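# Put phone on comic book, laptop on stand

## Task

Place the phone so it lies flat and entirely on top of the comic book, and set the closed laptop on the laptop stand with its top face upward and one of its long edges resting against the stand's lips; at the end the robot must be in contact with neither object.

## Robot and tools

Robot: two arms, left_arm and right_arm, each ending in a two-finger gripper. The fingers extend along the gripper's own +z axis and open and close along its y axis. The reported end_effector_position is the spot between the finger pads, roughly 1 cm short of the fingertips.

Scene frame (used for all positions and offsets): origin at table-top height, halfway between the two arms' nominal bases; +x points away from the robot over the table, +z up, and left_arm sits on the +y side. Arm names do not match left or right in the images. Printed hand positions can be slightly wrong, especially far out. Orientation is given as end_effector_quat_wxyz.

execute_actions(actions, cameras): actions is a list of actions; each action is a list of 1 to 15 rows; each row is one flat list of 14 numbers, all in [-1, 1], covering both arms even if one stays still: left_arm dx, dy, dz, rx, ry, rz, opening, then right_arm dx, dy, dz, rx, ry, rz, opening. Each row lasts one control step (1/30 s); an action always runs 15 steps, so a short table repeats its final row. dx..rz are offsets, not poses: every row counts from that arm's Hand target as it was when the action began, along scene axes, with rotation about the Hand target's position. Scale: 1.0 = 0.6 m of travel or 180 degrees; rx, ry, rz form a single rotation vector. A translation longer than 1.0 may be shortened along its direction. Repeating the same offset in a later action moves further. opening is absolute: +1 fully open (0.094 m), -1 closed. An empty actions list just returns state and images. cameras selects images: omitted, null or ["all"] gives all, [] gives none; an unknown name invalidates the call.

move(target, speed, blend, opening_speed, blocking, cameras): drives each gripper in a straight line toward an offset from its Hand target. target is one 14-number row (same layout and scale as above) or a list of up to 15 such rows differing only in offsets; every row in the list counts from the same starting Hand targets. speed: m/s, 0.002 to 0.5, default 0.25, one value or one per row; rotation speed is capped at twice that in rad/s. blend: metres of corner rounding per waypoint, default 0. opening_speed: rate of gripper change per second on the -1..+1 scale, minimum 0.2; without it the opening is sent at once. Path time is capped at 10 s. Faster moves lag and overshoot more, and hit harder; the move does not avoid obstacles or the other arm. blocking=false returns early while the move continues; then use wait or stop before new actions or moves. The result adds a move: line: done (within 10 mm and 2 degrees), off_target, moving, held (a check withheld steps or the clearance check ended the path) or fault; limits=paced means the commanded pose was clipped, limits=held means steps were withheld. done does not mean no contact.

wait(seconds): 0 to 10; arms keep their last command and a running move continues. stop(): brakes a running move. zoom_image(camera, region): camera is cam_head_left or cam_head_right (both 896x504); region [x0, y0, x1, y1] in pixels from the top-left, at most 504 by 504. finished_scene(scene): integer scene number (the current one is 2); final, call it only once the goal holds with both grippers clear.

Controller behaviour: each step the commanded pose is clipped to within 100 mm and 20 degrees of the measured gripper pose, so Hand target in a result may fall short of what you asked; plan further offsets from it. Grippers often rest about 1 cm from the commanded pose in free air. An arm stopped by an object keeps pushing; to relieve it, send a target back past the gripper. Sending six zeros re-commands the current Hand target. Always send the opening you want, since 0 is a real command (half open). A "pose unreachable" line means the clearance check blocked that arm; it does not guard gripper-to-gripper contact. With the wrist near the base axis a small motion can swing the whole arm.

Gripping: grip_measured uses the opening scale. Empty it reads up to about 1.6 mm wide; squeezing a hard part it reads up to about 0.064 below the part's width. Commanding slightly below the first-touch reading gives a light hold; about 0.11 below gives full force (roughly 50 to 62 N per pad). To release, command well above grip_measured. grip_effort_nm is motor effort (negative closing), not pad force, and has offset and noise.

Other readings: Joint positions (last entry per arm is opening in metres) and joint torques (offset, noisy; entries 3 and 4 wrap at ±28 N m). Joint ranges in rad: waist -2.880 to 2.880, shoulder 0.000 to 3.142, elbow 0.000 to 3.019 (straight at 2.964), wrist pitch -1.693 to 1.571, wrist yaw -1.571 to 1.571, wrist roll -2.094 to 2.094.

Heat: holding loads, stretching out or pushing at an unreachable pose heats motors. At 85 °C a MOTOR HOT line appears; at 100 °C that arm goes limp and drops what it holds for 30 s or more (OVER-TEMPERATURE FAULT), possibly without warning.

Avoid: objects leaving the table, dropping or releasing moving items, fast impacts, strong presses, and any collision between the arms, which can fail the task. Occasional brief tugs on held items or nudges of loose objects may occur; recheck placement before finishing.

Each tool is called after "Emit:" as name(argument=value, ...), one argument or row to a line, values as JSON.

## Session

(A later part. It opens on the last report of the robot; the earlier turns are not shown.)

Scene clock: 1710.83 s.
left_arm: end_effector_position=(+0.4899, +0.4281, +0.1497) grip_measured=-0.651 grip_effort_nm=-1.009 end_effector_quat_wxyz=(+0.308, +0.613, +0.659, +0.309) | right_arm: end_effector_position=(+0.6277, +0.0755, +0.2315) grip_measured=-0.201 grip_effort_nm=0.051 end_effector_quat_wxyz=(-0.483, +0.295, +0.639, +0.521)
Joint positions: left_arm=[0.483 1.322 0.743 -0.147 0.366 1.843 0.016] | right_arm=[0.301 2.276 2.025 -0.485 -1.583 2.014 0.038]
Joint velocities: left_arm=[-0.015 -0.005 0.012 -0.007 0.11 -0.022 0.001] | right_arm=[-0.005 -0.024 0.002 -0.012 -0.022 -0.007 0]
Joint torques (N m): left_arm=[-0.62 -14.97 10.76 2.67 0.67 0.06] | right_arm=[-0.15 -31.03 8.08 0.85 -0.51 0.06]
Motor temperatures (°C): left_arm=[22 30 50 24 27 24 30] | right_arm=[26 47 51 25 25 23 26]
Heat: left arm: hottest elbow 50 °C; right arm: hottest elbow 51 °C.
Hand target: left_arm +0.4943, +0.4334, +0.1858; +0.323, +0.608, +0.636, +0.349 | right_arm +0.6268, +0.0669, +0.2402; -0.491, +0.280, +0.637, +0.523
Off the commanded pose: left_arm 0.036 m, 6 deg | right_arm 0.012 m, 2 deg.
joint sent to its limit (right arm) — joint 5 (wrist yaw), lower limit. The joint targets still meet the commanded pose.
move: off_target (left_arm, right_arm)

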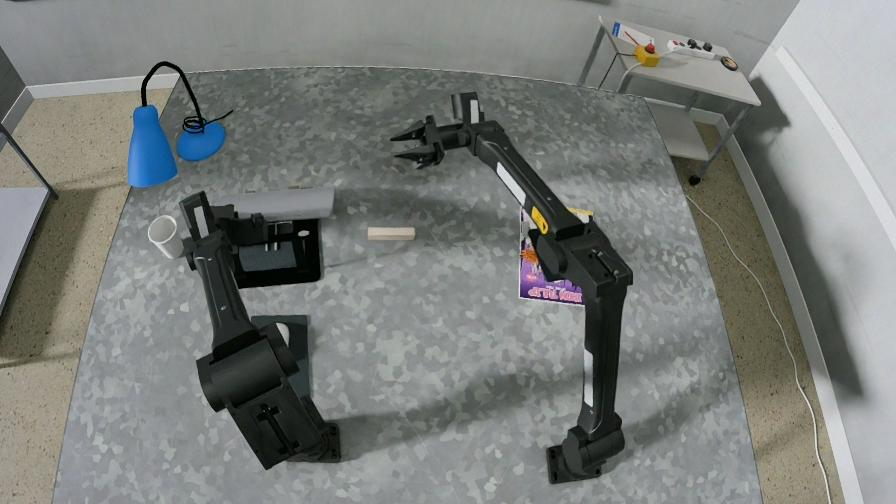

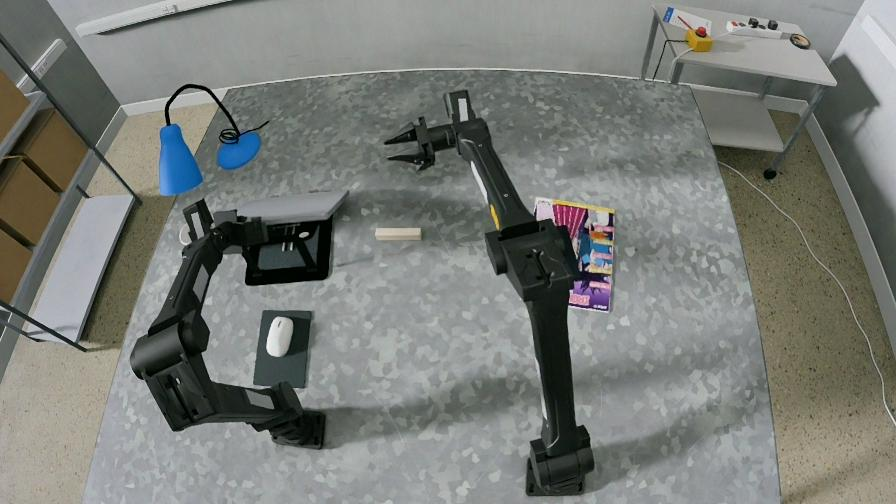

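Emit:
move(
  target=[
    [-0.012,-0.005,-0.06,0,-0.07,0,-1,0,0,0.0,0,0,0,-0.2],
  ],
  speed=0.06,
)

Emit:
zoom_image(
  camera="cam_head_right",
  region=[180, 140, 400, 300],
)

Emit:
zoom_image(
  camera="cam_head_left",
  region=[180, 140, 400, 300],
)

Scene clock: 1717.70 s.
left_arm: end_effector_position=(+0.4857, +0.4259, +0.1522) grip_measured=-0.651 grip_effort_nm=-1.009 end_effector_quat_wxyz=(+0.391, +0.563, +0.611, +0.397) | right_arm: end_effector_position=(+0.6277, +0.0755, +0.2315) grip_measured=-0.201 grip_effort_nm=0.042 end_effector_quat_wxyz=(-0.483, +0.295, +0.639, +0.521)
Joint positions: left_arm=[0.51 1.34 0.569 0.336 0.45 1.738 0.016] | right_arm=[0.301 2.276 2.025 -0.485 -1.583 2.014 0.038]
Joint velocities: left_arm=[-0.015 -0.015 -0.012 -0.007 0.022 0.007 -0.001] | right_arm=[-0.024 -0.015 0.002 -0.017 0.022 -0.007 -0.001]
Joint torques (N m): left_arm=[-0.56 -8.23 7.92 3.7 0.58 0.15] | right_arm=[-0.21 -31.03 8.08 0.83 -0.51 0.07]
Motor temperatures (°C): left_arm=[22 30 49 24 27 24 30] | right_arm=[26 48 50 25 25 23 26]
Heat: left arm: hottest elbow 49 °C; right arm: hottest elbow 50 °C.
Hand target: left_arm +0.4863, +0.4303, +0.1504; +0.392, +0.566, +0.597, +0.413 | right_arm +0.6268, +0.0669, +0.2402; -0.491, +0.280, +0.637, +0.523
Off the commanded pose: left_arm 0.005 m, 2 deg | right_arm 0.012 m, 2 deg.
joint sent to its limit (right arm) — joint 5 (wrist yaw), lower limit. The joint targets still meet the commanded pose.
move: off_target (right_arm)

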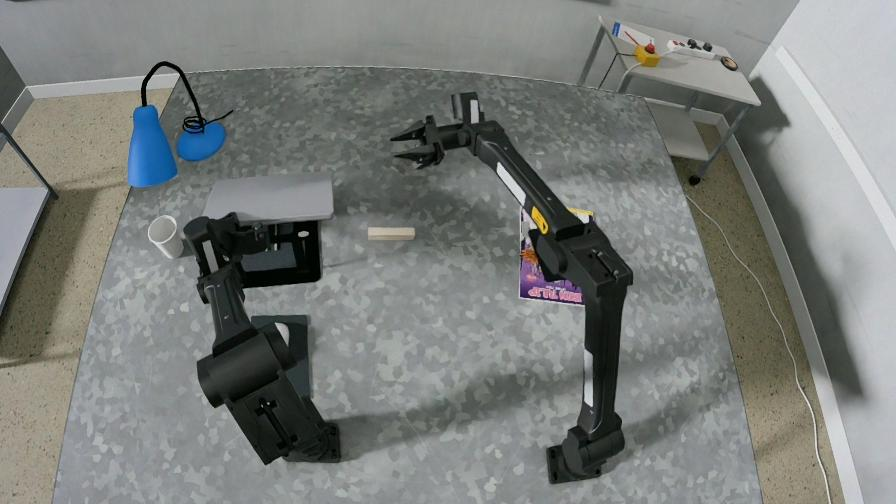

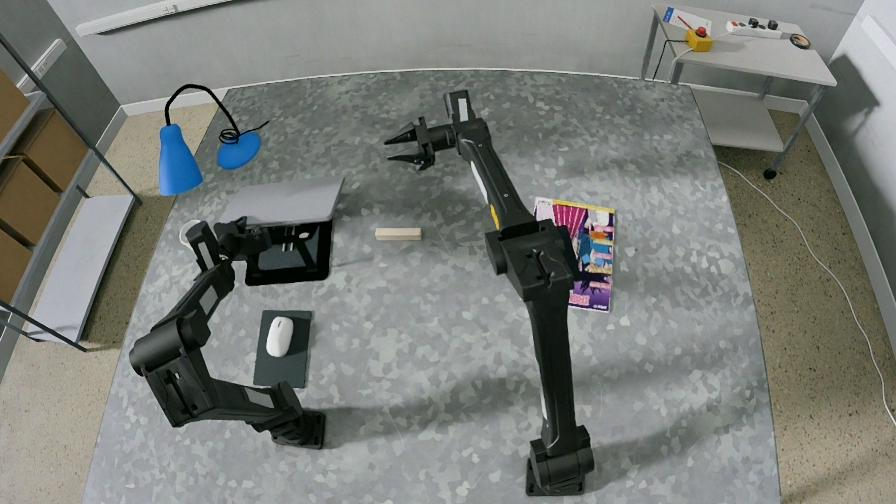

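Scaled by 2.291.

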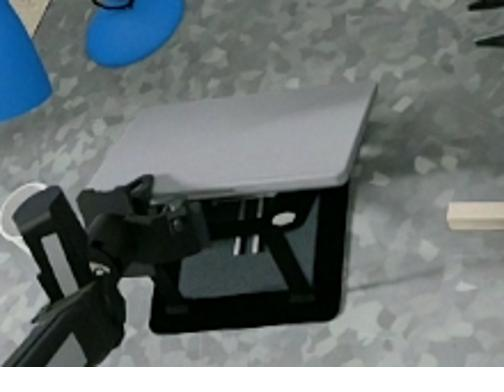

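Scaled by 2.291.

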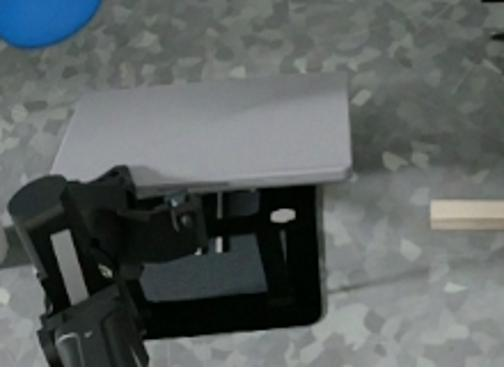

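Emit:
move(
  target=[
    [-0.03,0,0.02,0,0.06,0,-1,0,0,0.0,0,0,0,-0.2],
  ],
  speed=0.06,
)

Emit:
zoom_image(
  camera="cam_head_right",
  region=[180, 140, 400, 300],
)

Emit:
zoom_image(
  camera="cam_head_left",
  region=[180, 140, 400, 300],
)

Scene clock: 1726.33 s.
left_arm: end_effector_position=(+0.4640, +0.4231, +0.1376) grip_measured=-0.651 grip_effort_nm=-1.009 end_effector_quat_wxyz=(+0.334, +0.590, +0.654, +0.336) | right_arm: end_effector_position=(+0.6277, +0.0755, +0.2315) grip_measured=-0.201 grip_effort_nm=0.042 end_effector_quat_wxyz=(-0.483, +0.295, +0.639, +0.521)
Joint positions: left_arm=[0.513 1.274 0.61 0.021 0.401 1.807 0.016] | right_arm=[0.301 2.276 2.025 -0.485 -1.583 2.014 0.038]
Joint velocities: left_arm=[0.005 0.005 0.007 -0.022 -0.037 0.037 0] | right_arm=[-0.005 -0.015 -0.002 -0.007 -0.022 -0.037 -0.001]
Joint torques (N m): left_arm=[-0.5 -12.1 12.1 0.91 0.66 0.45] | right_arm=[-0.15 -31.03 8.08 0.84 -0.51 0.08]
Motor temperatures (°C): left_arm=[22 29 47 24 27 24 30] | right_arm=[26 48 50 25 25 23 26]
Heat: left arm: hottest elbow 47 °C; right arm: hottest elbow 50 °C.
Hand target: left_arm +0.4687, +0.4306, +0.1618; +0.333, +0.602, +0.631, +0.358 | right_arm +0.6268, +0.0669, +0.2402; -0.491, +0.280, +0.637, +0.523
Off the commanded pose: left_arm 0.026 m, 4 deg | right_arm 0.012 m, 2 deg.
joint sent to its limit (right arm) — joint 5 (wrist yaw), lower limit. The joint targets still meet the commanded pose.
move: off_target (left_arm, right_arm)

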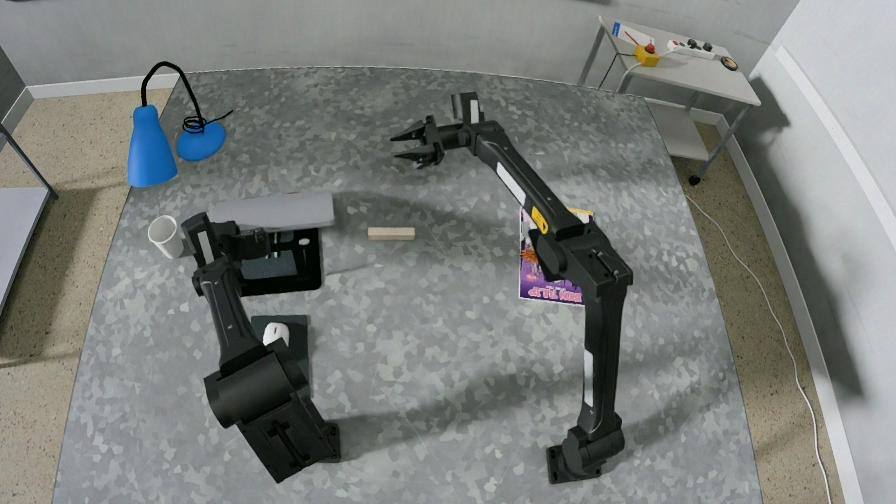

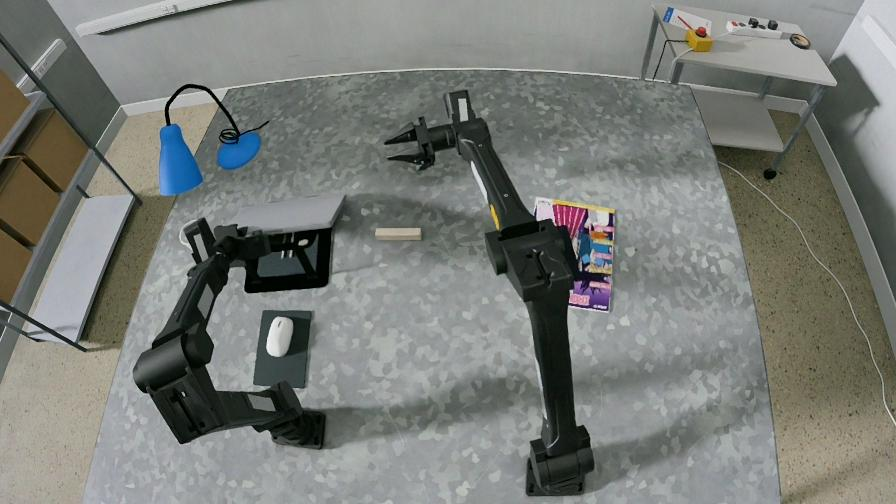

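Scaled by 2.291.

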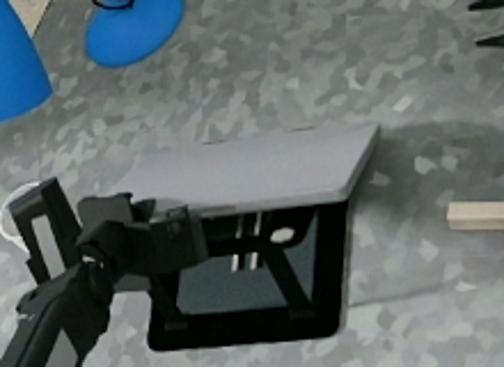

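Scaled by 2.291.

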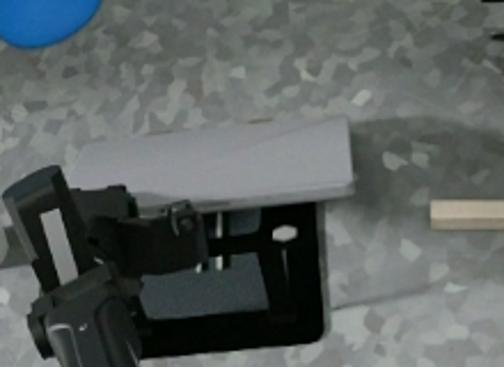

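Emit:
move(
  target=[
    [-0.008,0,-0.035,0,-0.036,0,-1,0,0,0.0,0,0,0,-0.2],
  ],
  speed=0.05,
)

Emit:
zoom_image(
  camera="cam_head_right",
  region=[180, 140, 400, 300],
)

Emit:
zoom_image(
  camera="cam_head_left",
  region=[180, 140, 400, 300],
)

Scene clock: 1733.53 s.
left_arm: end_effector_position=(+0.4655, +0.4238, +0.1465) grip_measured=-0.651 grip_effort_nm=-1.004 end_effector_quat_wxyz=(+0.371, +0.573, +0.627, +0.376) | right_arm: end_effector_position=(+0.6277, +0.0755, +0.2315) grip_measured=-0.201 grip_effort_nm=0.046 end_effector_quat_wxyz=(-0.483, +0.295, +0.639, +0.521)
Joint positions: left_arm=[0.529 1.281 0.553 0.214 0.451 1.772 0.016] | right_arm=[0.301 2.276 2.025 -0.485 -1.583 2.014 0.038]
Joint velocities: left_arm=[-0.005 -0.005 -0.017 -0.002 0.051 -0.051 -0.001] | right_arm=[-0.005 -0.015 0.002 -0.012 -0.007 -0.007 0]
Joint torques (N m): left_arm=[0.32 -7.94 7.88 3.49 0.76 0.41] | right_arm=[-0.15 -31.09 8.03 0.84 -0.51 0.07]
Motor temperatures (°C): left_arm=[22 29 47 24 27 24 30] | right_arm=[26 48 49 25 25 23 26]
Heat: left arm: hottest elbow 47 °C; right arm: hottest elbow 49 °C.
Hand target: left_arm +0.4636, +0.4305, +0.1414; +0.369, +0.581, +0.611, +0.391 | right_arm +0.6268, +0.0669, +0.2402; -0.491, +0.280, +0.637, +0.523
Off the commanded pose: left_arm 0.009 m, 3 deg | right_arm 0.012 m, 2 deg.
joint sent to its limit (right arm) — joint 5 (wrist yaw), lower limit. The joint targets still meet the commanded pose.
move: off_target (left_arm, right_arm)

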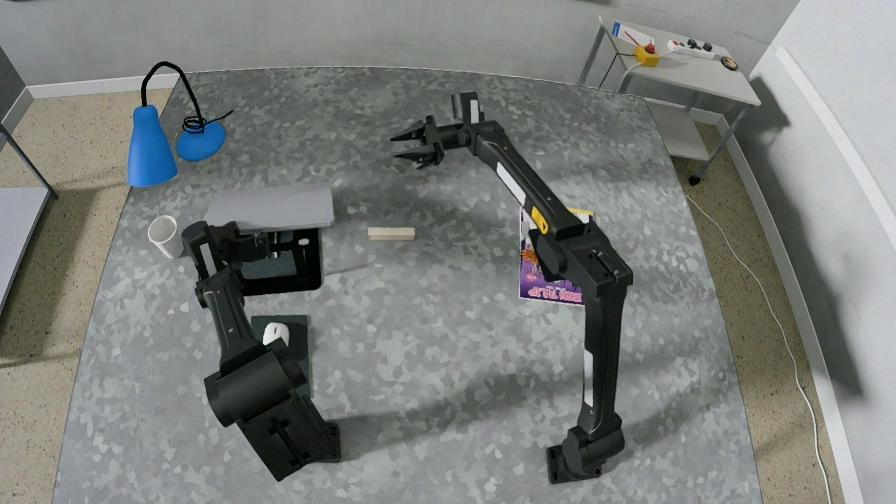

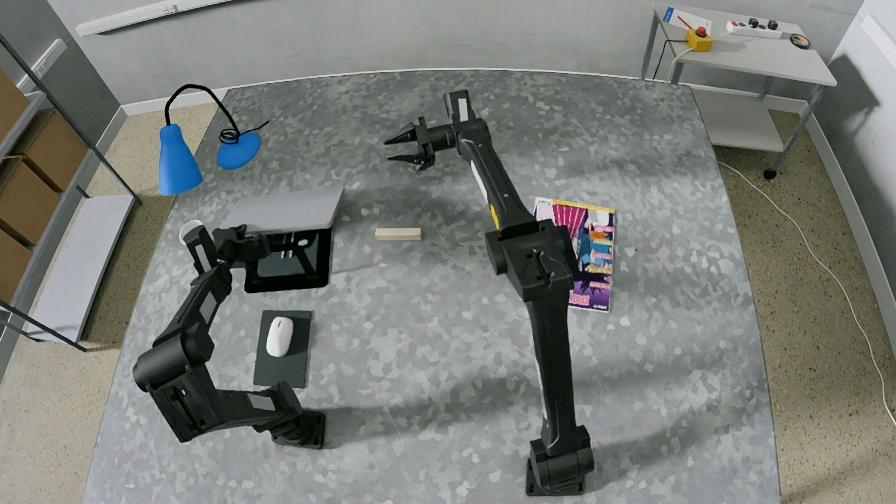

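Scaled by 2.291.

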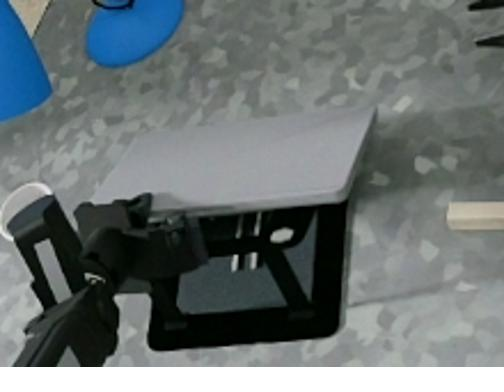

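Scaled by 2.291.

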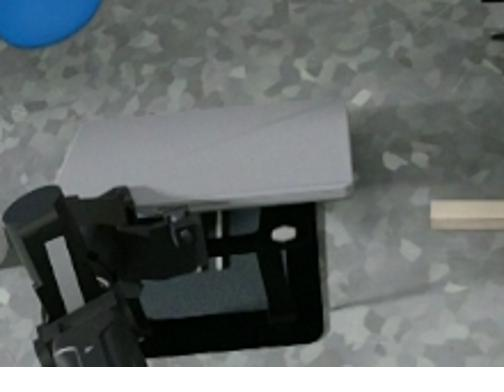

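Emit:
move(
  target=[
    [0.01,0,0.02,0,0.036,0,-1,0,0,0.0,0,0,0,-0.2],
  ],
  speed=0.06,
  cameras=[],
)

Emit:
move(
  target=[
    [0,0,0,0,0,0,-0.45,0,0,0.0,0,0,0,-0.2],
  ],
  opening_speed=0.3,
)

Emit:
zoom_image(
  camera="cam_head_right",
  region=[180, 140, 400, 300],
)

Emit:
zoom_image(
  camera="cam_head_left",
  region=[180, 140, 400, 300],
)

Scene clock: 1743.00 s.
left_arm: end_effector_position=(+0.4640, +0.4242, +0.1378) grip_measured=-0.651 grip_effort_nm=-1.009 end_effector_quat_wxyz=(+0.340, +0.588, +0.651, +0.339) | right_arm: end_effector_position=(+0.6277, +0.0755, +0.2315) grip_measured=-0.201 grip_effort_nm=0.046 end_effector_quat_wxyz=(-0.483, +0.295, +0.639, +0.521)
Joint positions: left_arm=[0.519 1.278 0.603 0.045 0.414 1.805 0.016] | right_arm=[0.301 2.276 2.025 -0.485 -1.583 2.014 0.038]
Joint velocities: left_arm=[-0.005 -0.005 0.002 0.012 -0.007 0.051 -0.001] | right_arm=[-0.005 -0.015 -0.012 0.007 -0.007 -0.022 0]
Joint torques (N m): left_arm=[-0.85 -10.46 11.75 1.05 0.19 0.41] | right_arm=[-0.26 -31.09 8.06 0.85 -0.5 0.07]
Motor temperatures (°C): left_arm=[22 29 46 24 27 24 30] | right_arm=[26 48 49 25 25 23 26]
Heat: left arm: hottest elbow 46 °C; right arm: hottest elbow 49 °C.
Hand target: left_arm +0.4699, +0.4306, +0.1530; +0.333, +0.602, +0.631, +0.358 | right_arm +0.6268, +0.0669, +0.2402; -0.491, +0.280, +0.637, +0.523
Off the commanded pose: left_arm 0.018 m, 4 deg | right_arm 0.012 m, 2 deg.
joint sent to its limit (right arm) — joint 5 (wrist yaw), lower limit. The joint targets still meet the commanded pose.
move: off_target (left_arm, right_arm)
No camera images: "cameras" was empty.

Scene clock: 1745.13 s.
left_arm: end_effector_position=(+0.4665, +0.4247, +0.1421) grip_measured=-0.454 grip_effort_nm=0.188 end_effector_quat_wxyz=(+0.341, +0.591, +0.645, +0.344) | right_arm: end_effector_position=(+0.6277, +0.0755, +0.2315) grip_measured=-0.201 grip_effort_nm=0.046 end_effector_quat_wxyz=(-0.483, +0.295, +0.639, +0.521)
Joint positions: left_arm=[0.518 1.276 0.611 0.045 0.417 1.814 0.026] | right_arm=[0.301 2.276 2.025 -0.485 -1.583 2.014 0.038]
Joint velocities: left_arm=[0.015 -0.005 -0.002 -0.017 -0.051 -0.066 0] | right_arm=[-0.005 -0.005 -0.012 0.002 -0.022 -0.022 0]
Joint torques (N m): left_arm=[-1.55 -10.29 11.28 1.05 0.02 0.34] | right_arm=[-0.21 -31.09 8.05 0.83 -0.51 0.07]
Motor temperatures (°C): left_arm=[22 29 46 24 27 24 30] | right_arm=[26 48 49 25 25 23 26]
Heat: left arm: hottest elbow 46 °C; right arm: hottest elbow 49 °C.
Hand target: left_arm +0.4698, +0.4306, +0.1530; +0.333, +0.602, +0.631, +0.358 | right_arm +0.6268, +0.0669, +0.2402; -0.491, +0.280, +0.637, +0.523
Off the commanded pose: left_arm 0.013 m, 3 deg | right_arm 0.012 m, 2 deg.
joint sent to its limit (right arm) — joint 5 (wrist yaw), lower limit. The joint targets still meet the commanded pose.
move: off_target (left_arm, right_arm)

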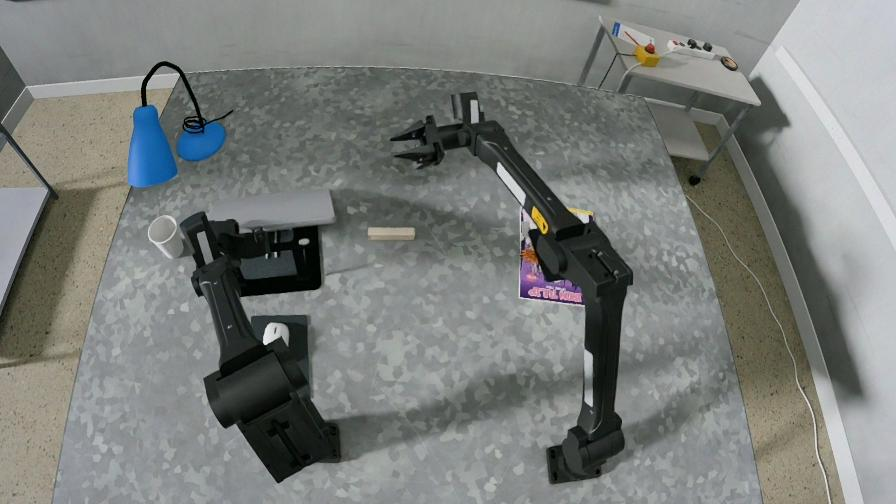

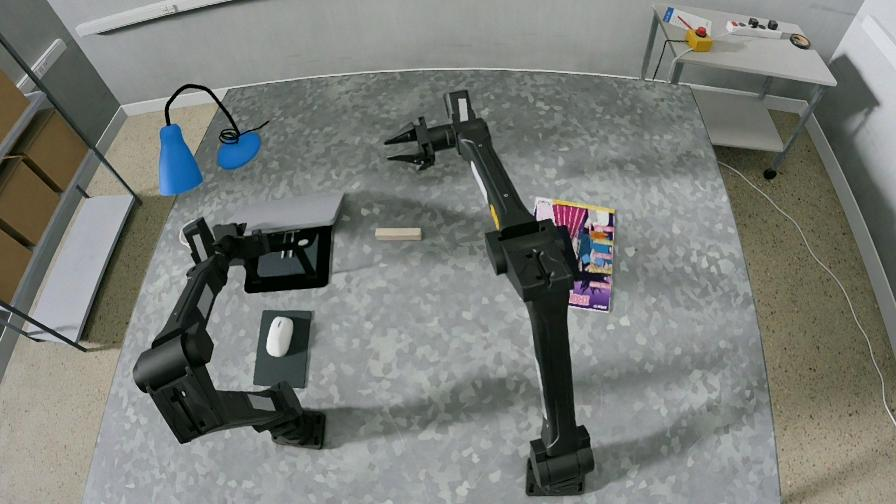

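Scaled by 2.291.

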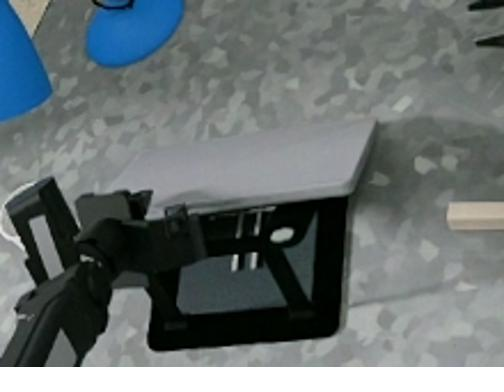

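Scaled by 2.291.

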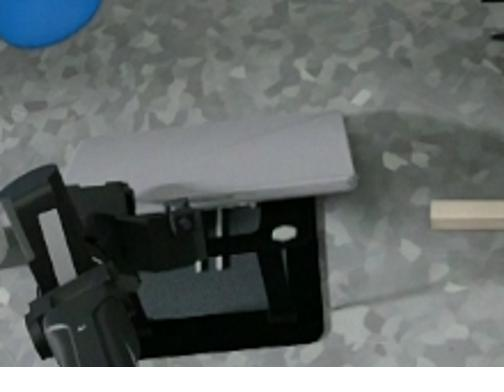

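Emit:
execute_actions(
  actions=[],
)

Emit:
zoom_image(
  camera="cam_head_left",
  region=[130, 130, 430, 330],
)

Emit:
zoom_image(
  camera="cam_head_right",
  region=[130, 130, 430, 330],
)

Scene clock: 1759.23 s.
left_arm: end_effector_position=(+0.4665, +0.4247, +0.1421) grip_measured=-0.453 grip_effort_nm=0.188 end_effector_quat_wxyz=(+0.341, +0.591, +0.645, +0.344) | right_arm: end_effector_position=(+0.6277, +0.0755, +0.2315) grip_measured=-0.201 grip_effort_nm=0.046 end_effector_quat_wxyz=(-0.483, +0.295, +0.639, +0.521)
Joint positions: left_arm=[0.518 1.276 0.611 0.045 0.417 1.814 0.026] | right_arm=[0.301 2.276 2.025 -0.485 -1.583 2.014 0.038]
Joint velocities: left_arm=[-0.005 -0.015 -0.012 -0.012 -0.022 -0.007 0] | right_arm=[-0.024 -0.015 -0.007 -0.002 -0.007 -0.007 -0.001]
Joint torques (N m): left_arm=[-1.2 -10.23 11.29 1.09 0.1 0.38] | right_arm=[-0.15 -31.03 8.05 0.85 -0.51 0.07]
Motor temperatures (°C): left_arm=[22 29 45 24 27 24 30] | right_arm=[26 48 48 25 25 23 26]
Heat: left arm: hottest elbow 45 °C; right arm: hottest shoulder 48 °C.
Hand target: left_arm +0.4698, +0.4306, +0.1530; +0.333, +0.602, +0.631, +0.358 | right_arm +0.6268, +0.0669, +0.2402; -0.491, +0.280, +0.637, +0.523
Tool commands: left_gripper/opening=-0.45 right_gripper/opening=-0.2
Off the commanded pose: left_arm 0.013 m, 3 deg | right_arm 0.012 m, 2 deg.

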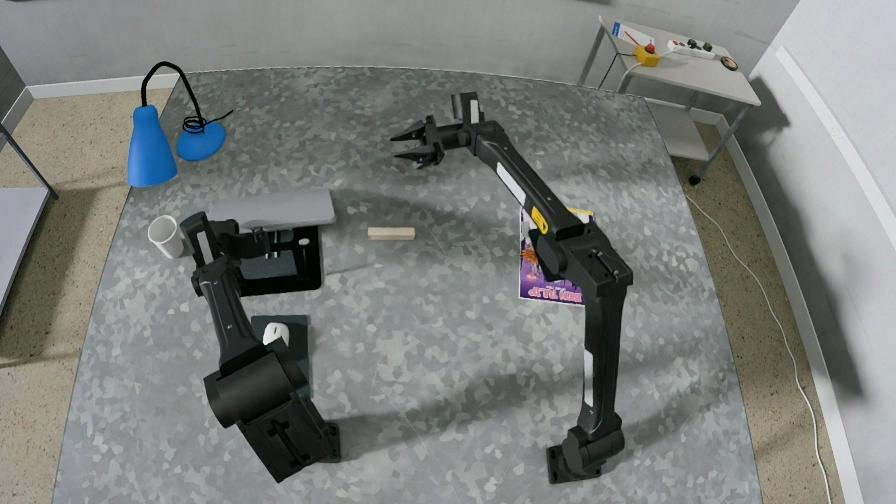

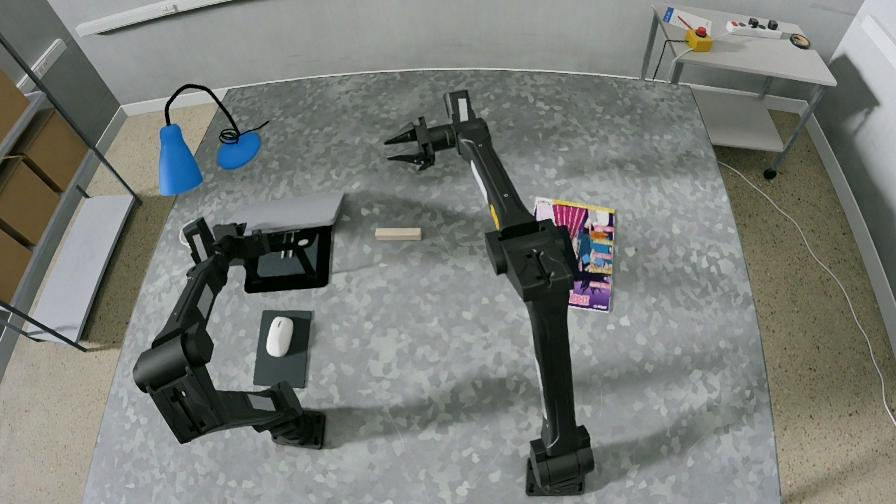

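Scaled by 1.680.

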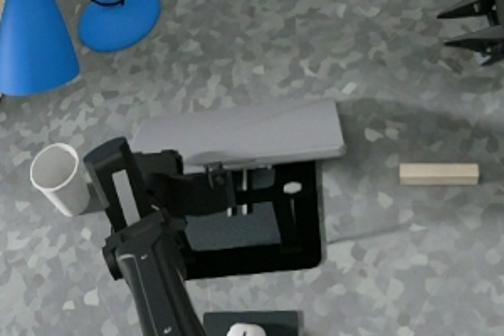

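Scaled by 1.680.

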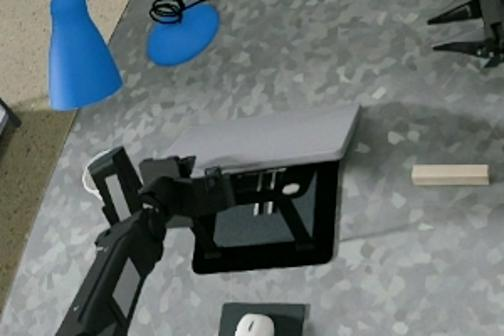

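Emit:
move(
  target=[-0.042,0,-0.008,0,-0.02,0,-0.45,0,0,0,0,0,0,-0.2],
  speed=0.05,
)

Emit:
zoom_image(
  camera="cam_head_left",
  region=[130, 130, 430, 330],
)

Emit:
zoom_image(
  camera="cam_head_right",
  region=[130, 130, 430, 330],
)

Scene clock: 1767.27 s.
left_arm: end_effector_position=(+0.4562, +0.4231, +0.1516) grip_measured=-0.452 grip_effort_nm=0.154 end_effector_quat_wxyz=(+0.361, +0.593, +0.619, +0.366) | right_arm: end_effector_position=(+0.6277, +0.0755, +0.2315) grip_measured=-0.201 grip_effort_nm=0.046 end_effector_quat_wxyz=(-0.483, +0.295, +0.639, +0.521)
Joint positions: left_arm=[0.547 1.24 0.564 0.118 0.477 1.835 0.026] | right_arm=[0.301 2.276 2.025 -0.485 -1.583 2.014 0.038]
Joint velocities: left_arm=[-0.005 -0.015 0.017 -0.022 -0.022 -0.007 -0.001] | right_arm=[0.005 -0.015 -0.002 -0.017 0.037 0.051 0]
Joint torques (N m): left_arm=[0.79 -9.93 7.16 2.18 0.12 0.16] | right_arm=[-0.15 -31.21 8.06 0.84 -0.51 0.06]
Motor temperatures (°C): left_arm=[22 28 45 24 27 24 29] | right_arm=[26 49 48 25 25 23 26]
Heat: left arm: hottest elbow 45 °C; right arm: hottest shoulder 49 °C.
Hand target: left_arm +0.4445, +0.4308, +0.1483; +0.353, +0.591, +0.620, +0.377 | right_arm +0.6268, +0.0669, +0.2402; -0.491, +0.280, +0.637, +0.523
Off the commanded pose: left_arm 0.014 m, 2 deg | right_arm 0.012 m, 2 deg.
joint sent to its limit (right arm) — joint 5 (wrist yaw), lower limit. The joint targets still meet the commanded pose.
move: off_target (left_arm, right_arm)

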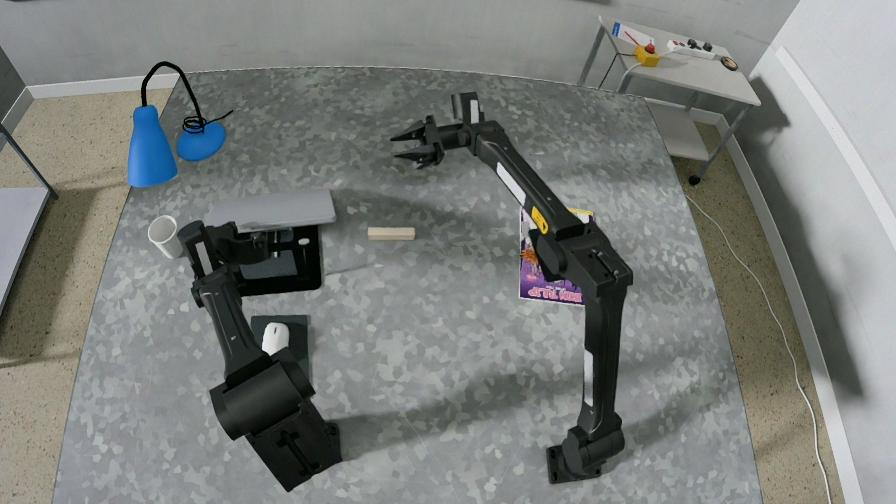

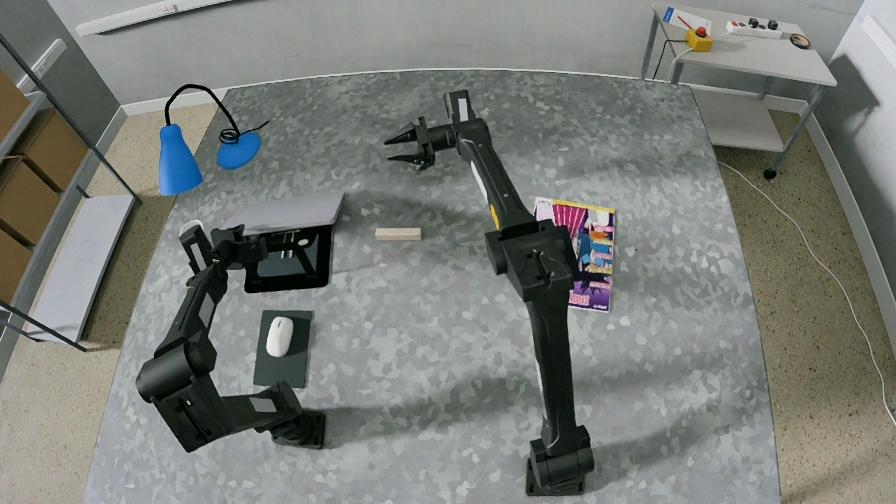

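Scaled by 1.680.

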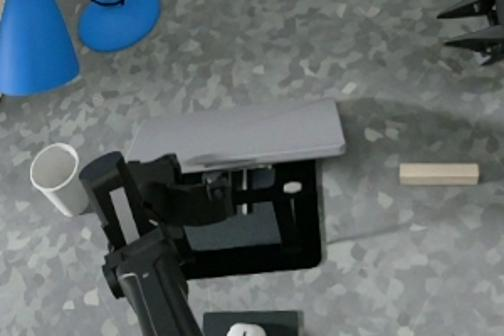

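Scaled by 1.680.

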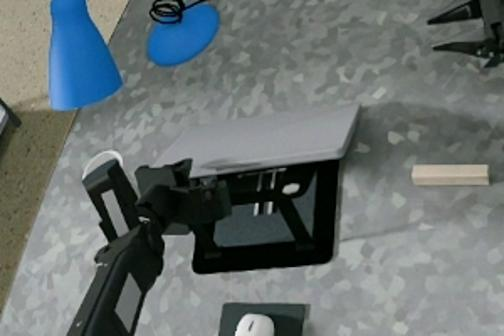

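Emit:
move(
  target=[-0.05,0,0,0,-0.01,0,-0.45,0,0,0,0,0,0,-0.2],
  speed=0.05,
)

Emit:
zoom_image(
  camera="cam_head_left",
  region=[180, 170, 350, 310],
)

Emit:
zoom_image(
  camera="cam_head_right",
  region=[180, 170, 350, 310],
)

Scene clock: 1773.97 s.
left_arm: end_effector_position=(+0.4249, +0.4293, +0.1581) grip_measured=-0.452 grip_effort_nm=0.134 end_effector_quat_wxyz=(+0.370, +0.585, +0.610, +0.387) | right_arm: end_effector_position=(+0.6277, +0.0755, +0.2315) grip_measured=-0.201 grip_effort_nm=0.042 end_effector_quat_wxyz=(-0.483, +0.295, +0.639, +0.521)
Joint positions: left_arm=[0.623 1.161 0.494 0.145 0.543 1.862 0.026] | right_arm=[0.301 2.276 2.025 -0.485 -1.583 2.014 0.038]
Joint velocities: left_arm=[0.005 -0.015 -0.017 -0.002 -0.11 0.007 0.001] | right_arm=[-0.005 -0.005 -0.007 -0.012 0.051 0.007 0]
Joint torques (N m): left_arm=[-0.38 -8.18 7.15 1.61 0.18 0.08] | right_arm=[-0.21 -31.09 8.05 0.85 -0.51 0.07]
Motor temperatures (°C): left_arm=[22 28 44 24 27 24 29] | right_arm=[26 49 48 25 25 23 26]
Heat: left arm: hottest elbow 44 °C; right arm: hottest shoulder 49 °C.
Hand target: left_arm +0.4146, +0.4311, +0.1483; +0.362, +0.585, +0.615, +0.386 | right_arm +0.6268, +0.0669, +0.2402; -0.491, +0.280, +0.637, +0.523
Off the commanded pose: left_arm 0.014 m, 1 deg | right_arm 0.012 m, 2 deg.
joint sent to its limit (right arm) — joint 5 (wrist yaw), lower limit. The joint targets still meet the commanded pose.
move: off_target (left_arm, right_arm)

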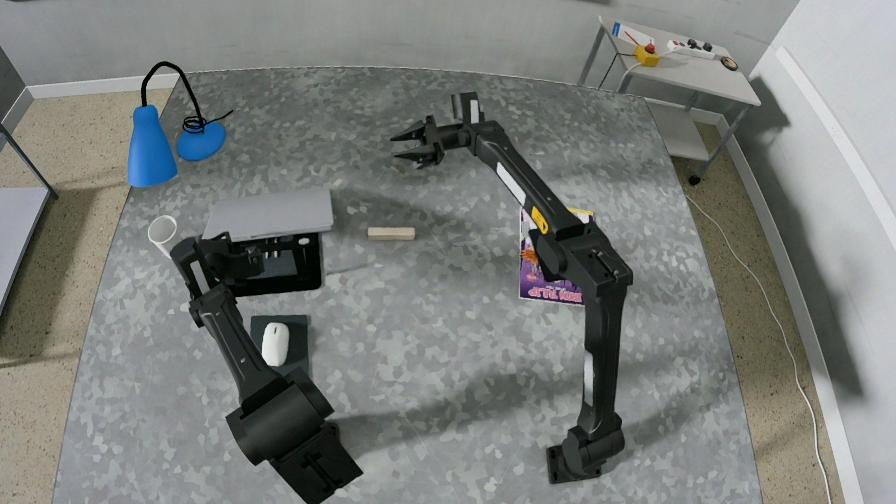

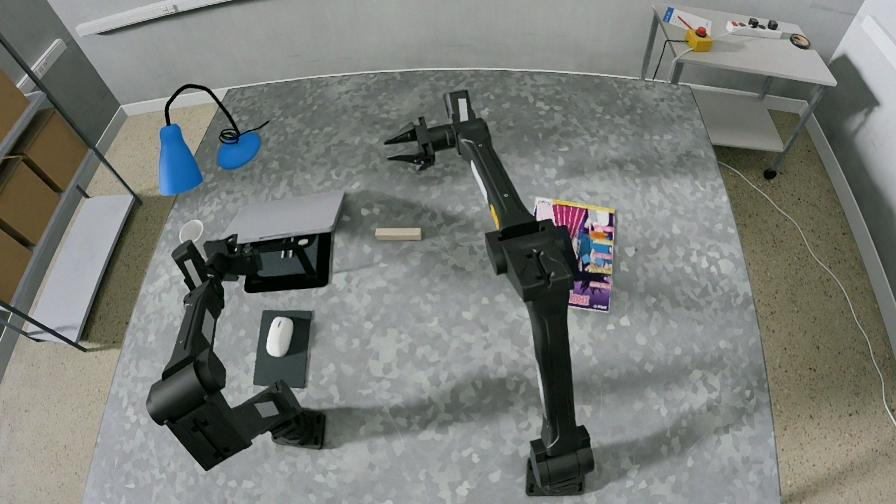

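Scaled by 2.965.

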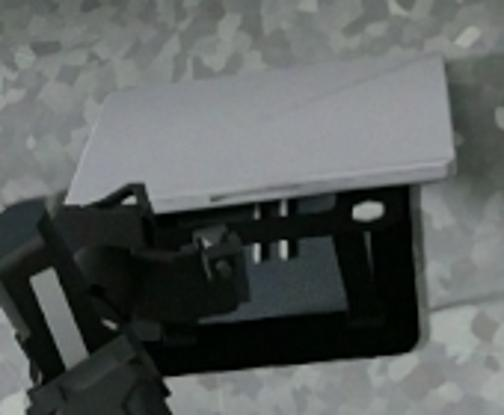

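Scaled by 2.965.

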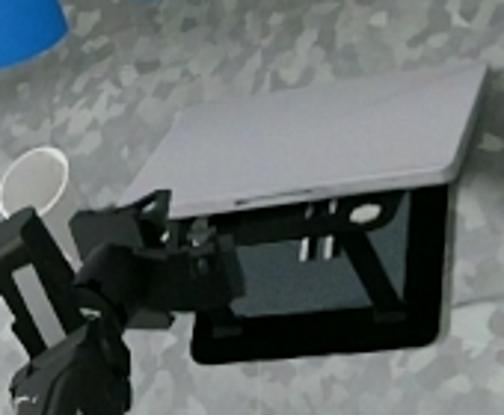

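Emit:
move(
  target=[-0.03,0,0,0,-0.01,0,-0.45,0,0,0,0,0,0,-0.2],
  speed=0.05,
)

Emit:
zoom_image(
  camera="cam_head_left",
  region=[180, 170, 350, 310],
)

Emit:
zoom_image(
  camera="cam_head_right",
  region=[180, 170, 350, 310],
)

Scene clock: 1780.13 s.
left_arm: end_effector_position=(+0.4076, +0.4302, +0.1615) grip_measured=-0.452 grip_effort_nm=0.129 end_effector_quat_wxyz=(+0.380, +0.579, +0.600, +0.399) | right_arm: end_effector_position=(+0.6277, +0.0755, +0.2315) grip_measured=-0.201 grip_effort_nm=0.046 end_effector_quat_wxyz=(-0.483, +0.295, +0.639, +0.521)
Joint positions: left_arm=[0.668 1.119 0.45 0.176 0.594 1.87 0.026] | right_arm=[0.301 2.276 2.025 -0.485 -1.583 2.014 0.038]
Joint velocities: left_arm=[-0.015 -0.005 -0.017 -0.012 0.007 -0.007 0] | right_arm=[-0.005 -0.005 -0.002 -0.002 0.022 0.007 0.001]
Joint torques (N m): left_arm=[-0.32 -6.65 6.94 1.63 0.14 0.06] | right_arm=[-0.09 -31.09 8.05 0.88 -0.51 0.07]
Motor temperatures (°C): left_arm=[22 28 44 24 27 24 29] | right_arm=[26 49 48 25 25 23 26]
Heat: left arm: hottest elbow 44 °C; right arm: hottest shoulder 49 °C.
Hand target: left_arm +0.3966, +0.4313, +0.1484; +0.372, +0.579, +0.609, +0.395 | right_arm +0.6268, +0.0669, +0.2402; -0.491, +0.280, +0.637, +0.523
Off the commanded pose: left_arm 0.017 m, 1 deg | right_arm 0.012 m, 2 deg.
joint sent to its limit (right arm) — joint 5 (wrist yaw), lower limit. The joint targets still meet the commanded pose.
move: off_target (left_arm, right_arm)

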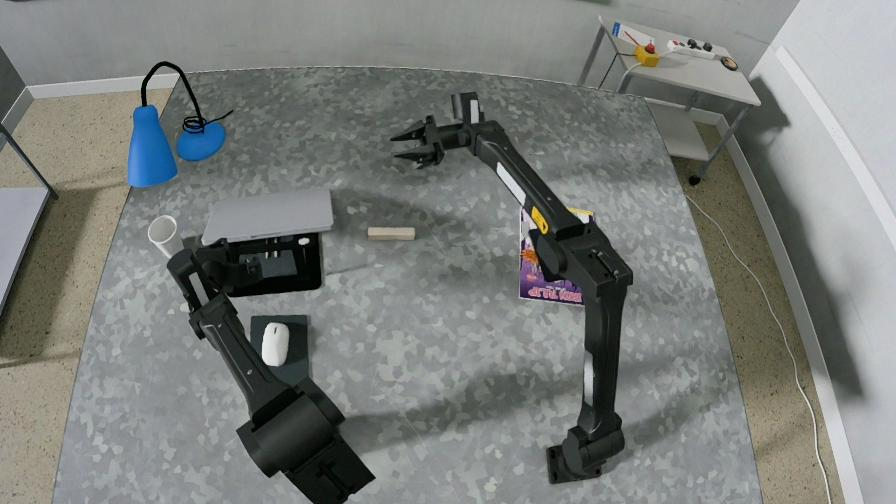

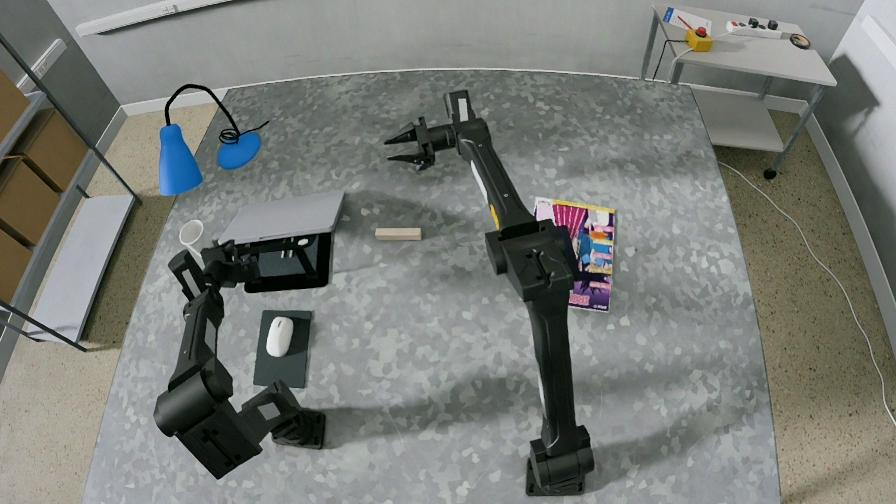

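Scaled by 2.965.

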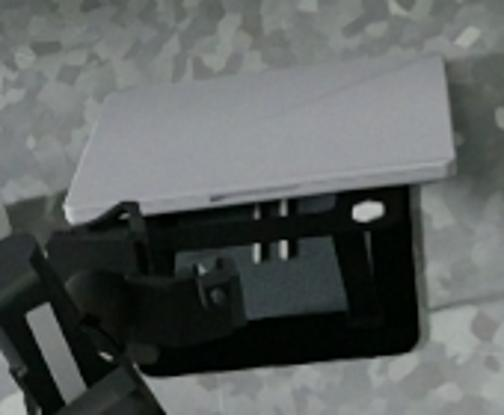

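Scaled by 2.965.

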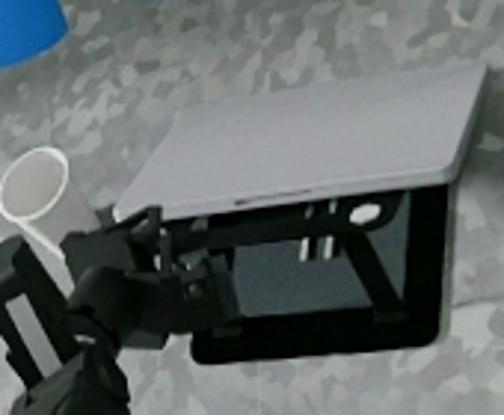

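Emit:
move(
  target=[-0.12,0,0.01,0,0,0,-0.45,0,0,0,0,0,0,-0.2],
  speed=0.07,
)

Emit:
zoom_image(
  camera="cam_head_left",
  region=[180, 170, 350, 310],
)

Emit:
zoom_image(
  camera="cam_head_right",
  region=[180, 170, 350, 310],
)

Scene clock: 1784.63 s.
left_arm: end_effector_position=(+0.3296, +0.4312, +0.1536) grip_measured=-0.452 grip_effort_nm=0.129 end_effector_quat_wxyz=(+0.375, +0.580, +0.609, +0.390) | right_arm: end_effector_position=(+0.6277, +0.0755, +0.2315) grip_measured=-0.201 grip_effort_nm=0.046 end_effector_quat_wxyz=(-0.483, +0.295, +0.639, +0.521)
Joint positions: left_arm=[0.885 0.923 0.355 -0.048 0.768 2.024 0.026] | right_arm=[0.301 2.276 2.025 -0.485 -1.583 2.014 0.038]
Joint velocities: left_arm=[-0.005 -0.005 0.007 0.002 -0.081 -0.051 -0.001] | right_arm=[0.005 -0.005 0.002 0.002 -0.051 0.007 0]
Joint torques (N m): left_arm=[-1.08 -5.42 9.13 1.28 0.44 0.01] | right_arm=[-0.15 -31.03 8.06 0.87 -0.51 0.06]
Motor temperatures (°C): left_arm=[22 28 44 24 27 24 29] | right_arm=[26 49 48 25 25 23 26]
Heat: left arm: hottest elbow 44 °C; right arm: hottest shoulder 49 °C.
Hand target: left_arm +0.3248, +0.4323, +0.1540; +0.371, +0.579, +0.609, +0.394 | right_arm +0.6268, +0.0669, +0.2402; -0.491, +0.280, +0.637, +0.523
Off the commanded pose: left_arm 0.005 m, 1 deg | right_arm 0.012 m, 2 deg.
joint sent to its limit (right arm) — joint 5 (wrist yaw), lower limit. The joint targets still meet the commanded pose.
move: off_target (right_arm)

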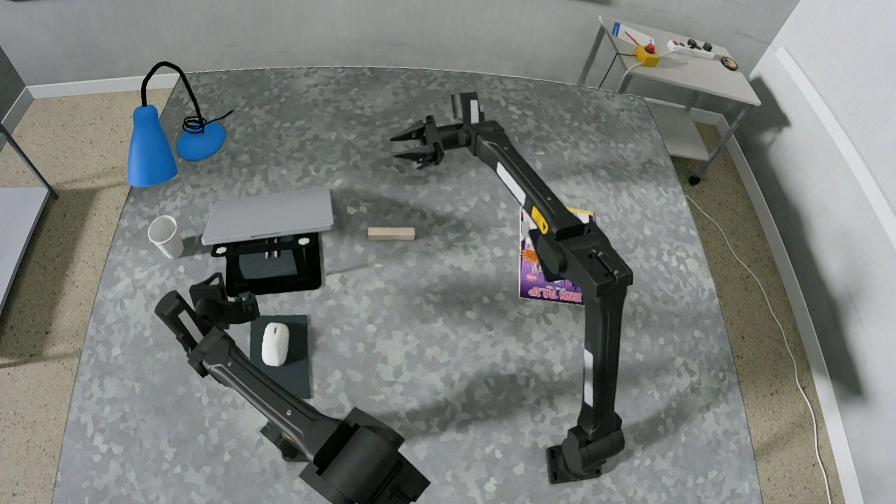

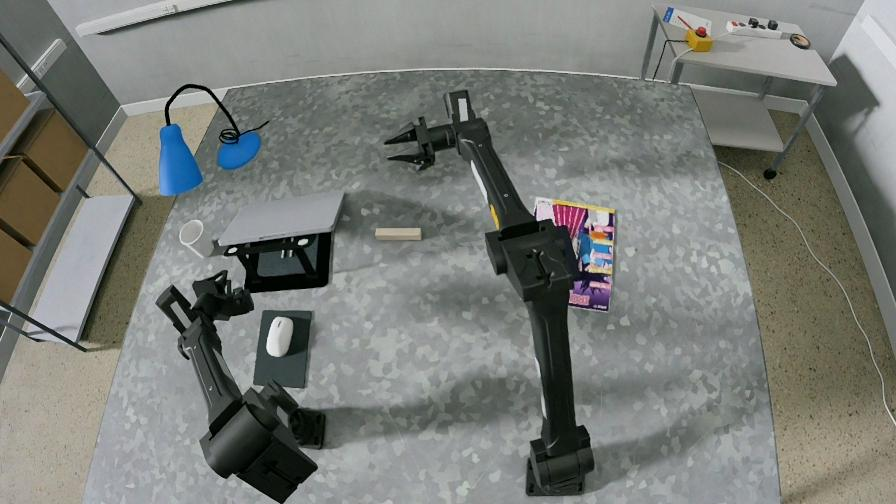

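Scaled by 2.965.

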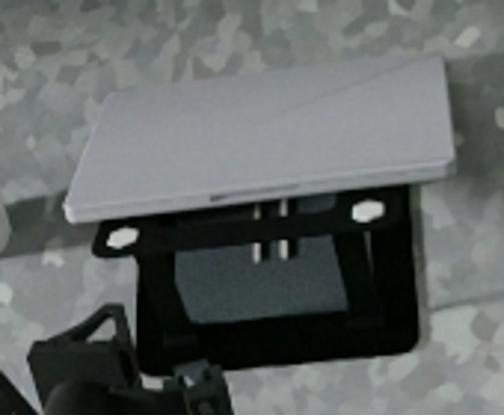

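Scaled by 2.965.

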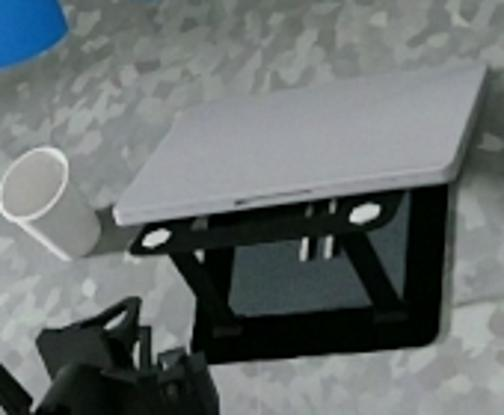

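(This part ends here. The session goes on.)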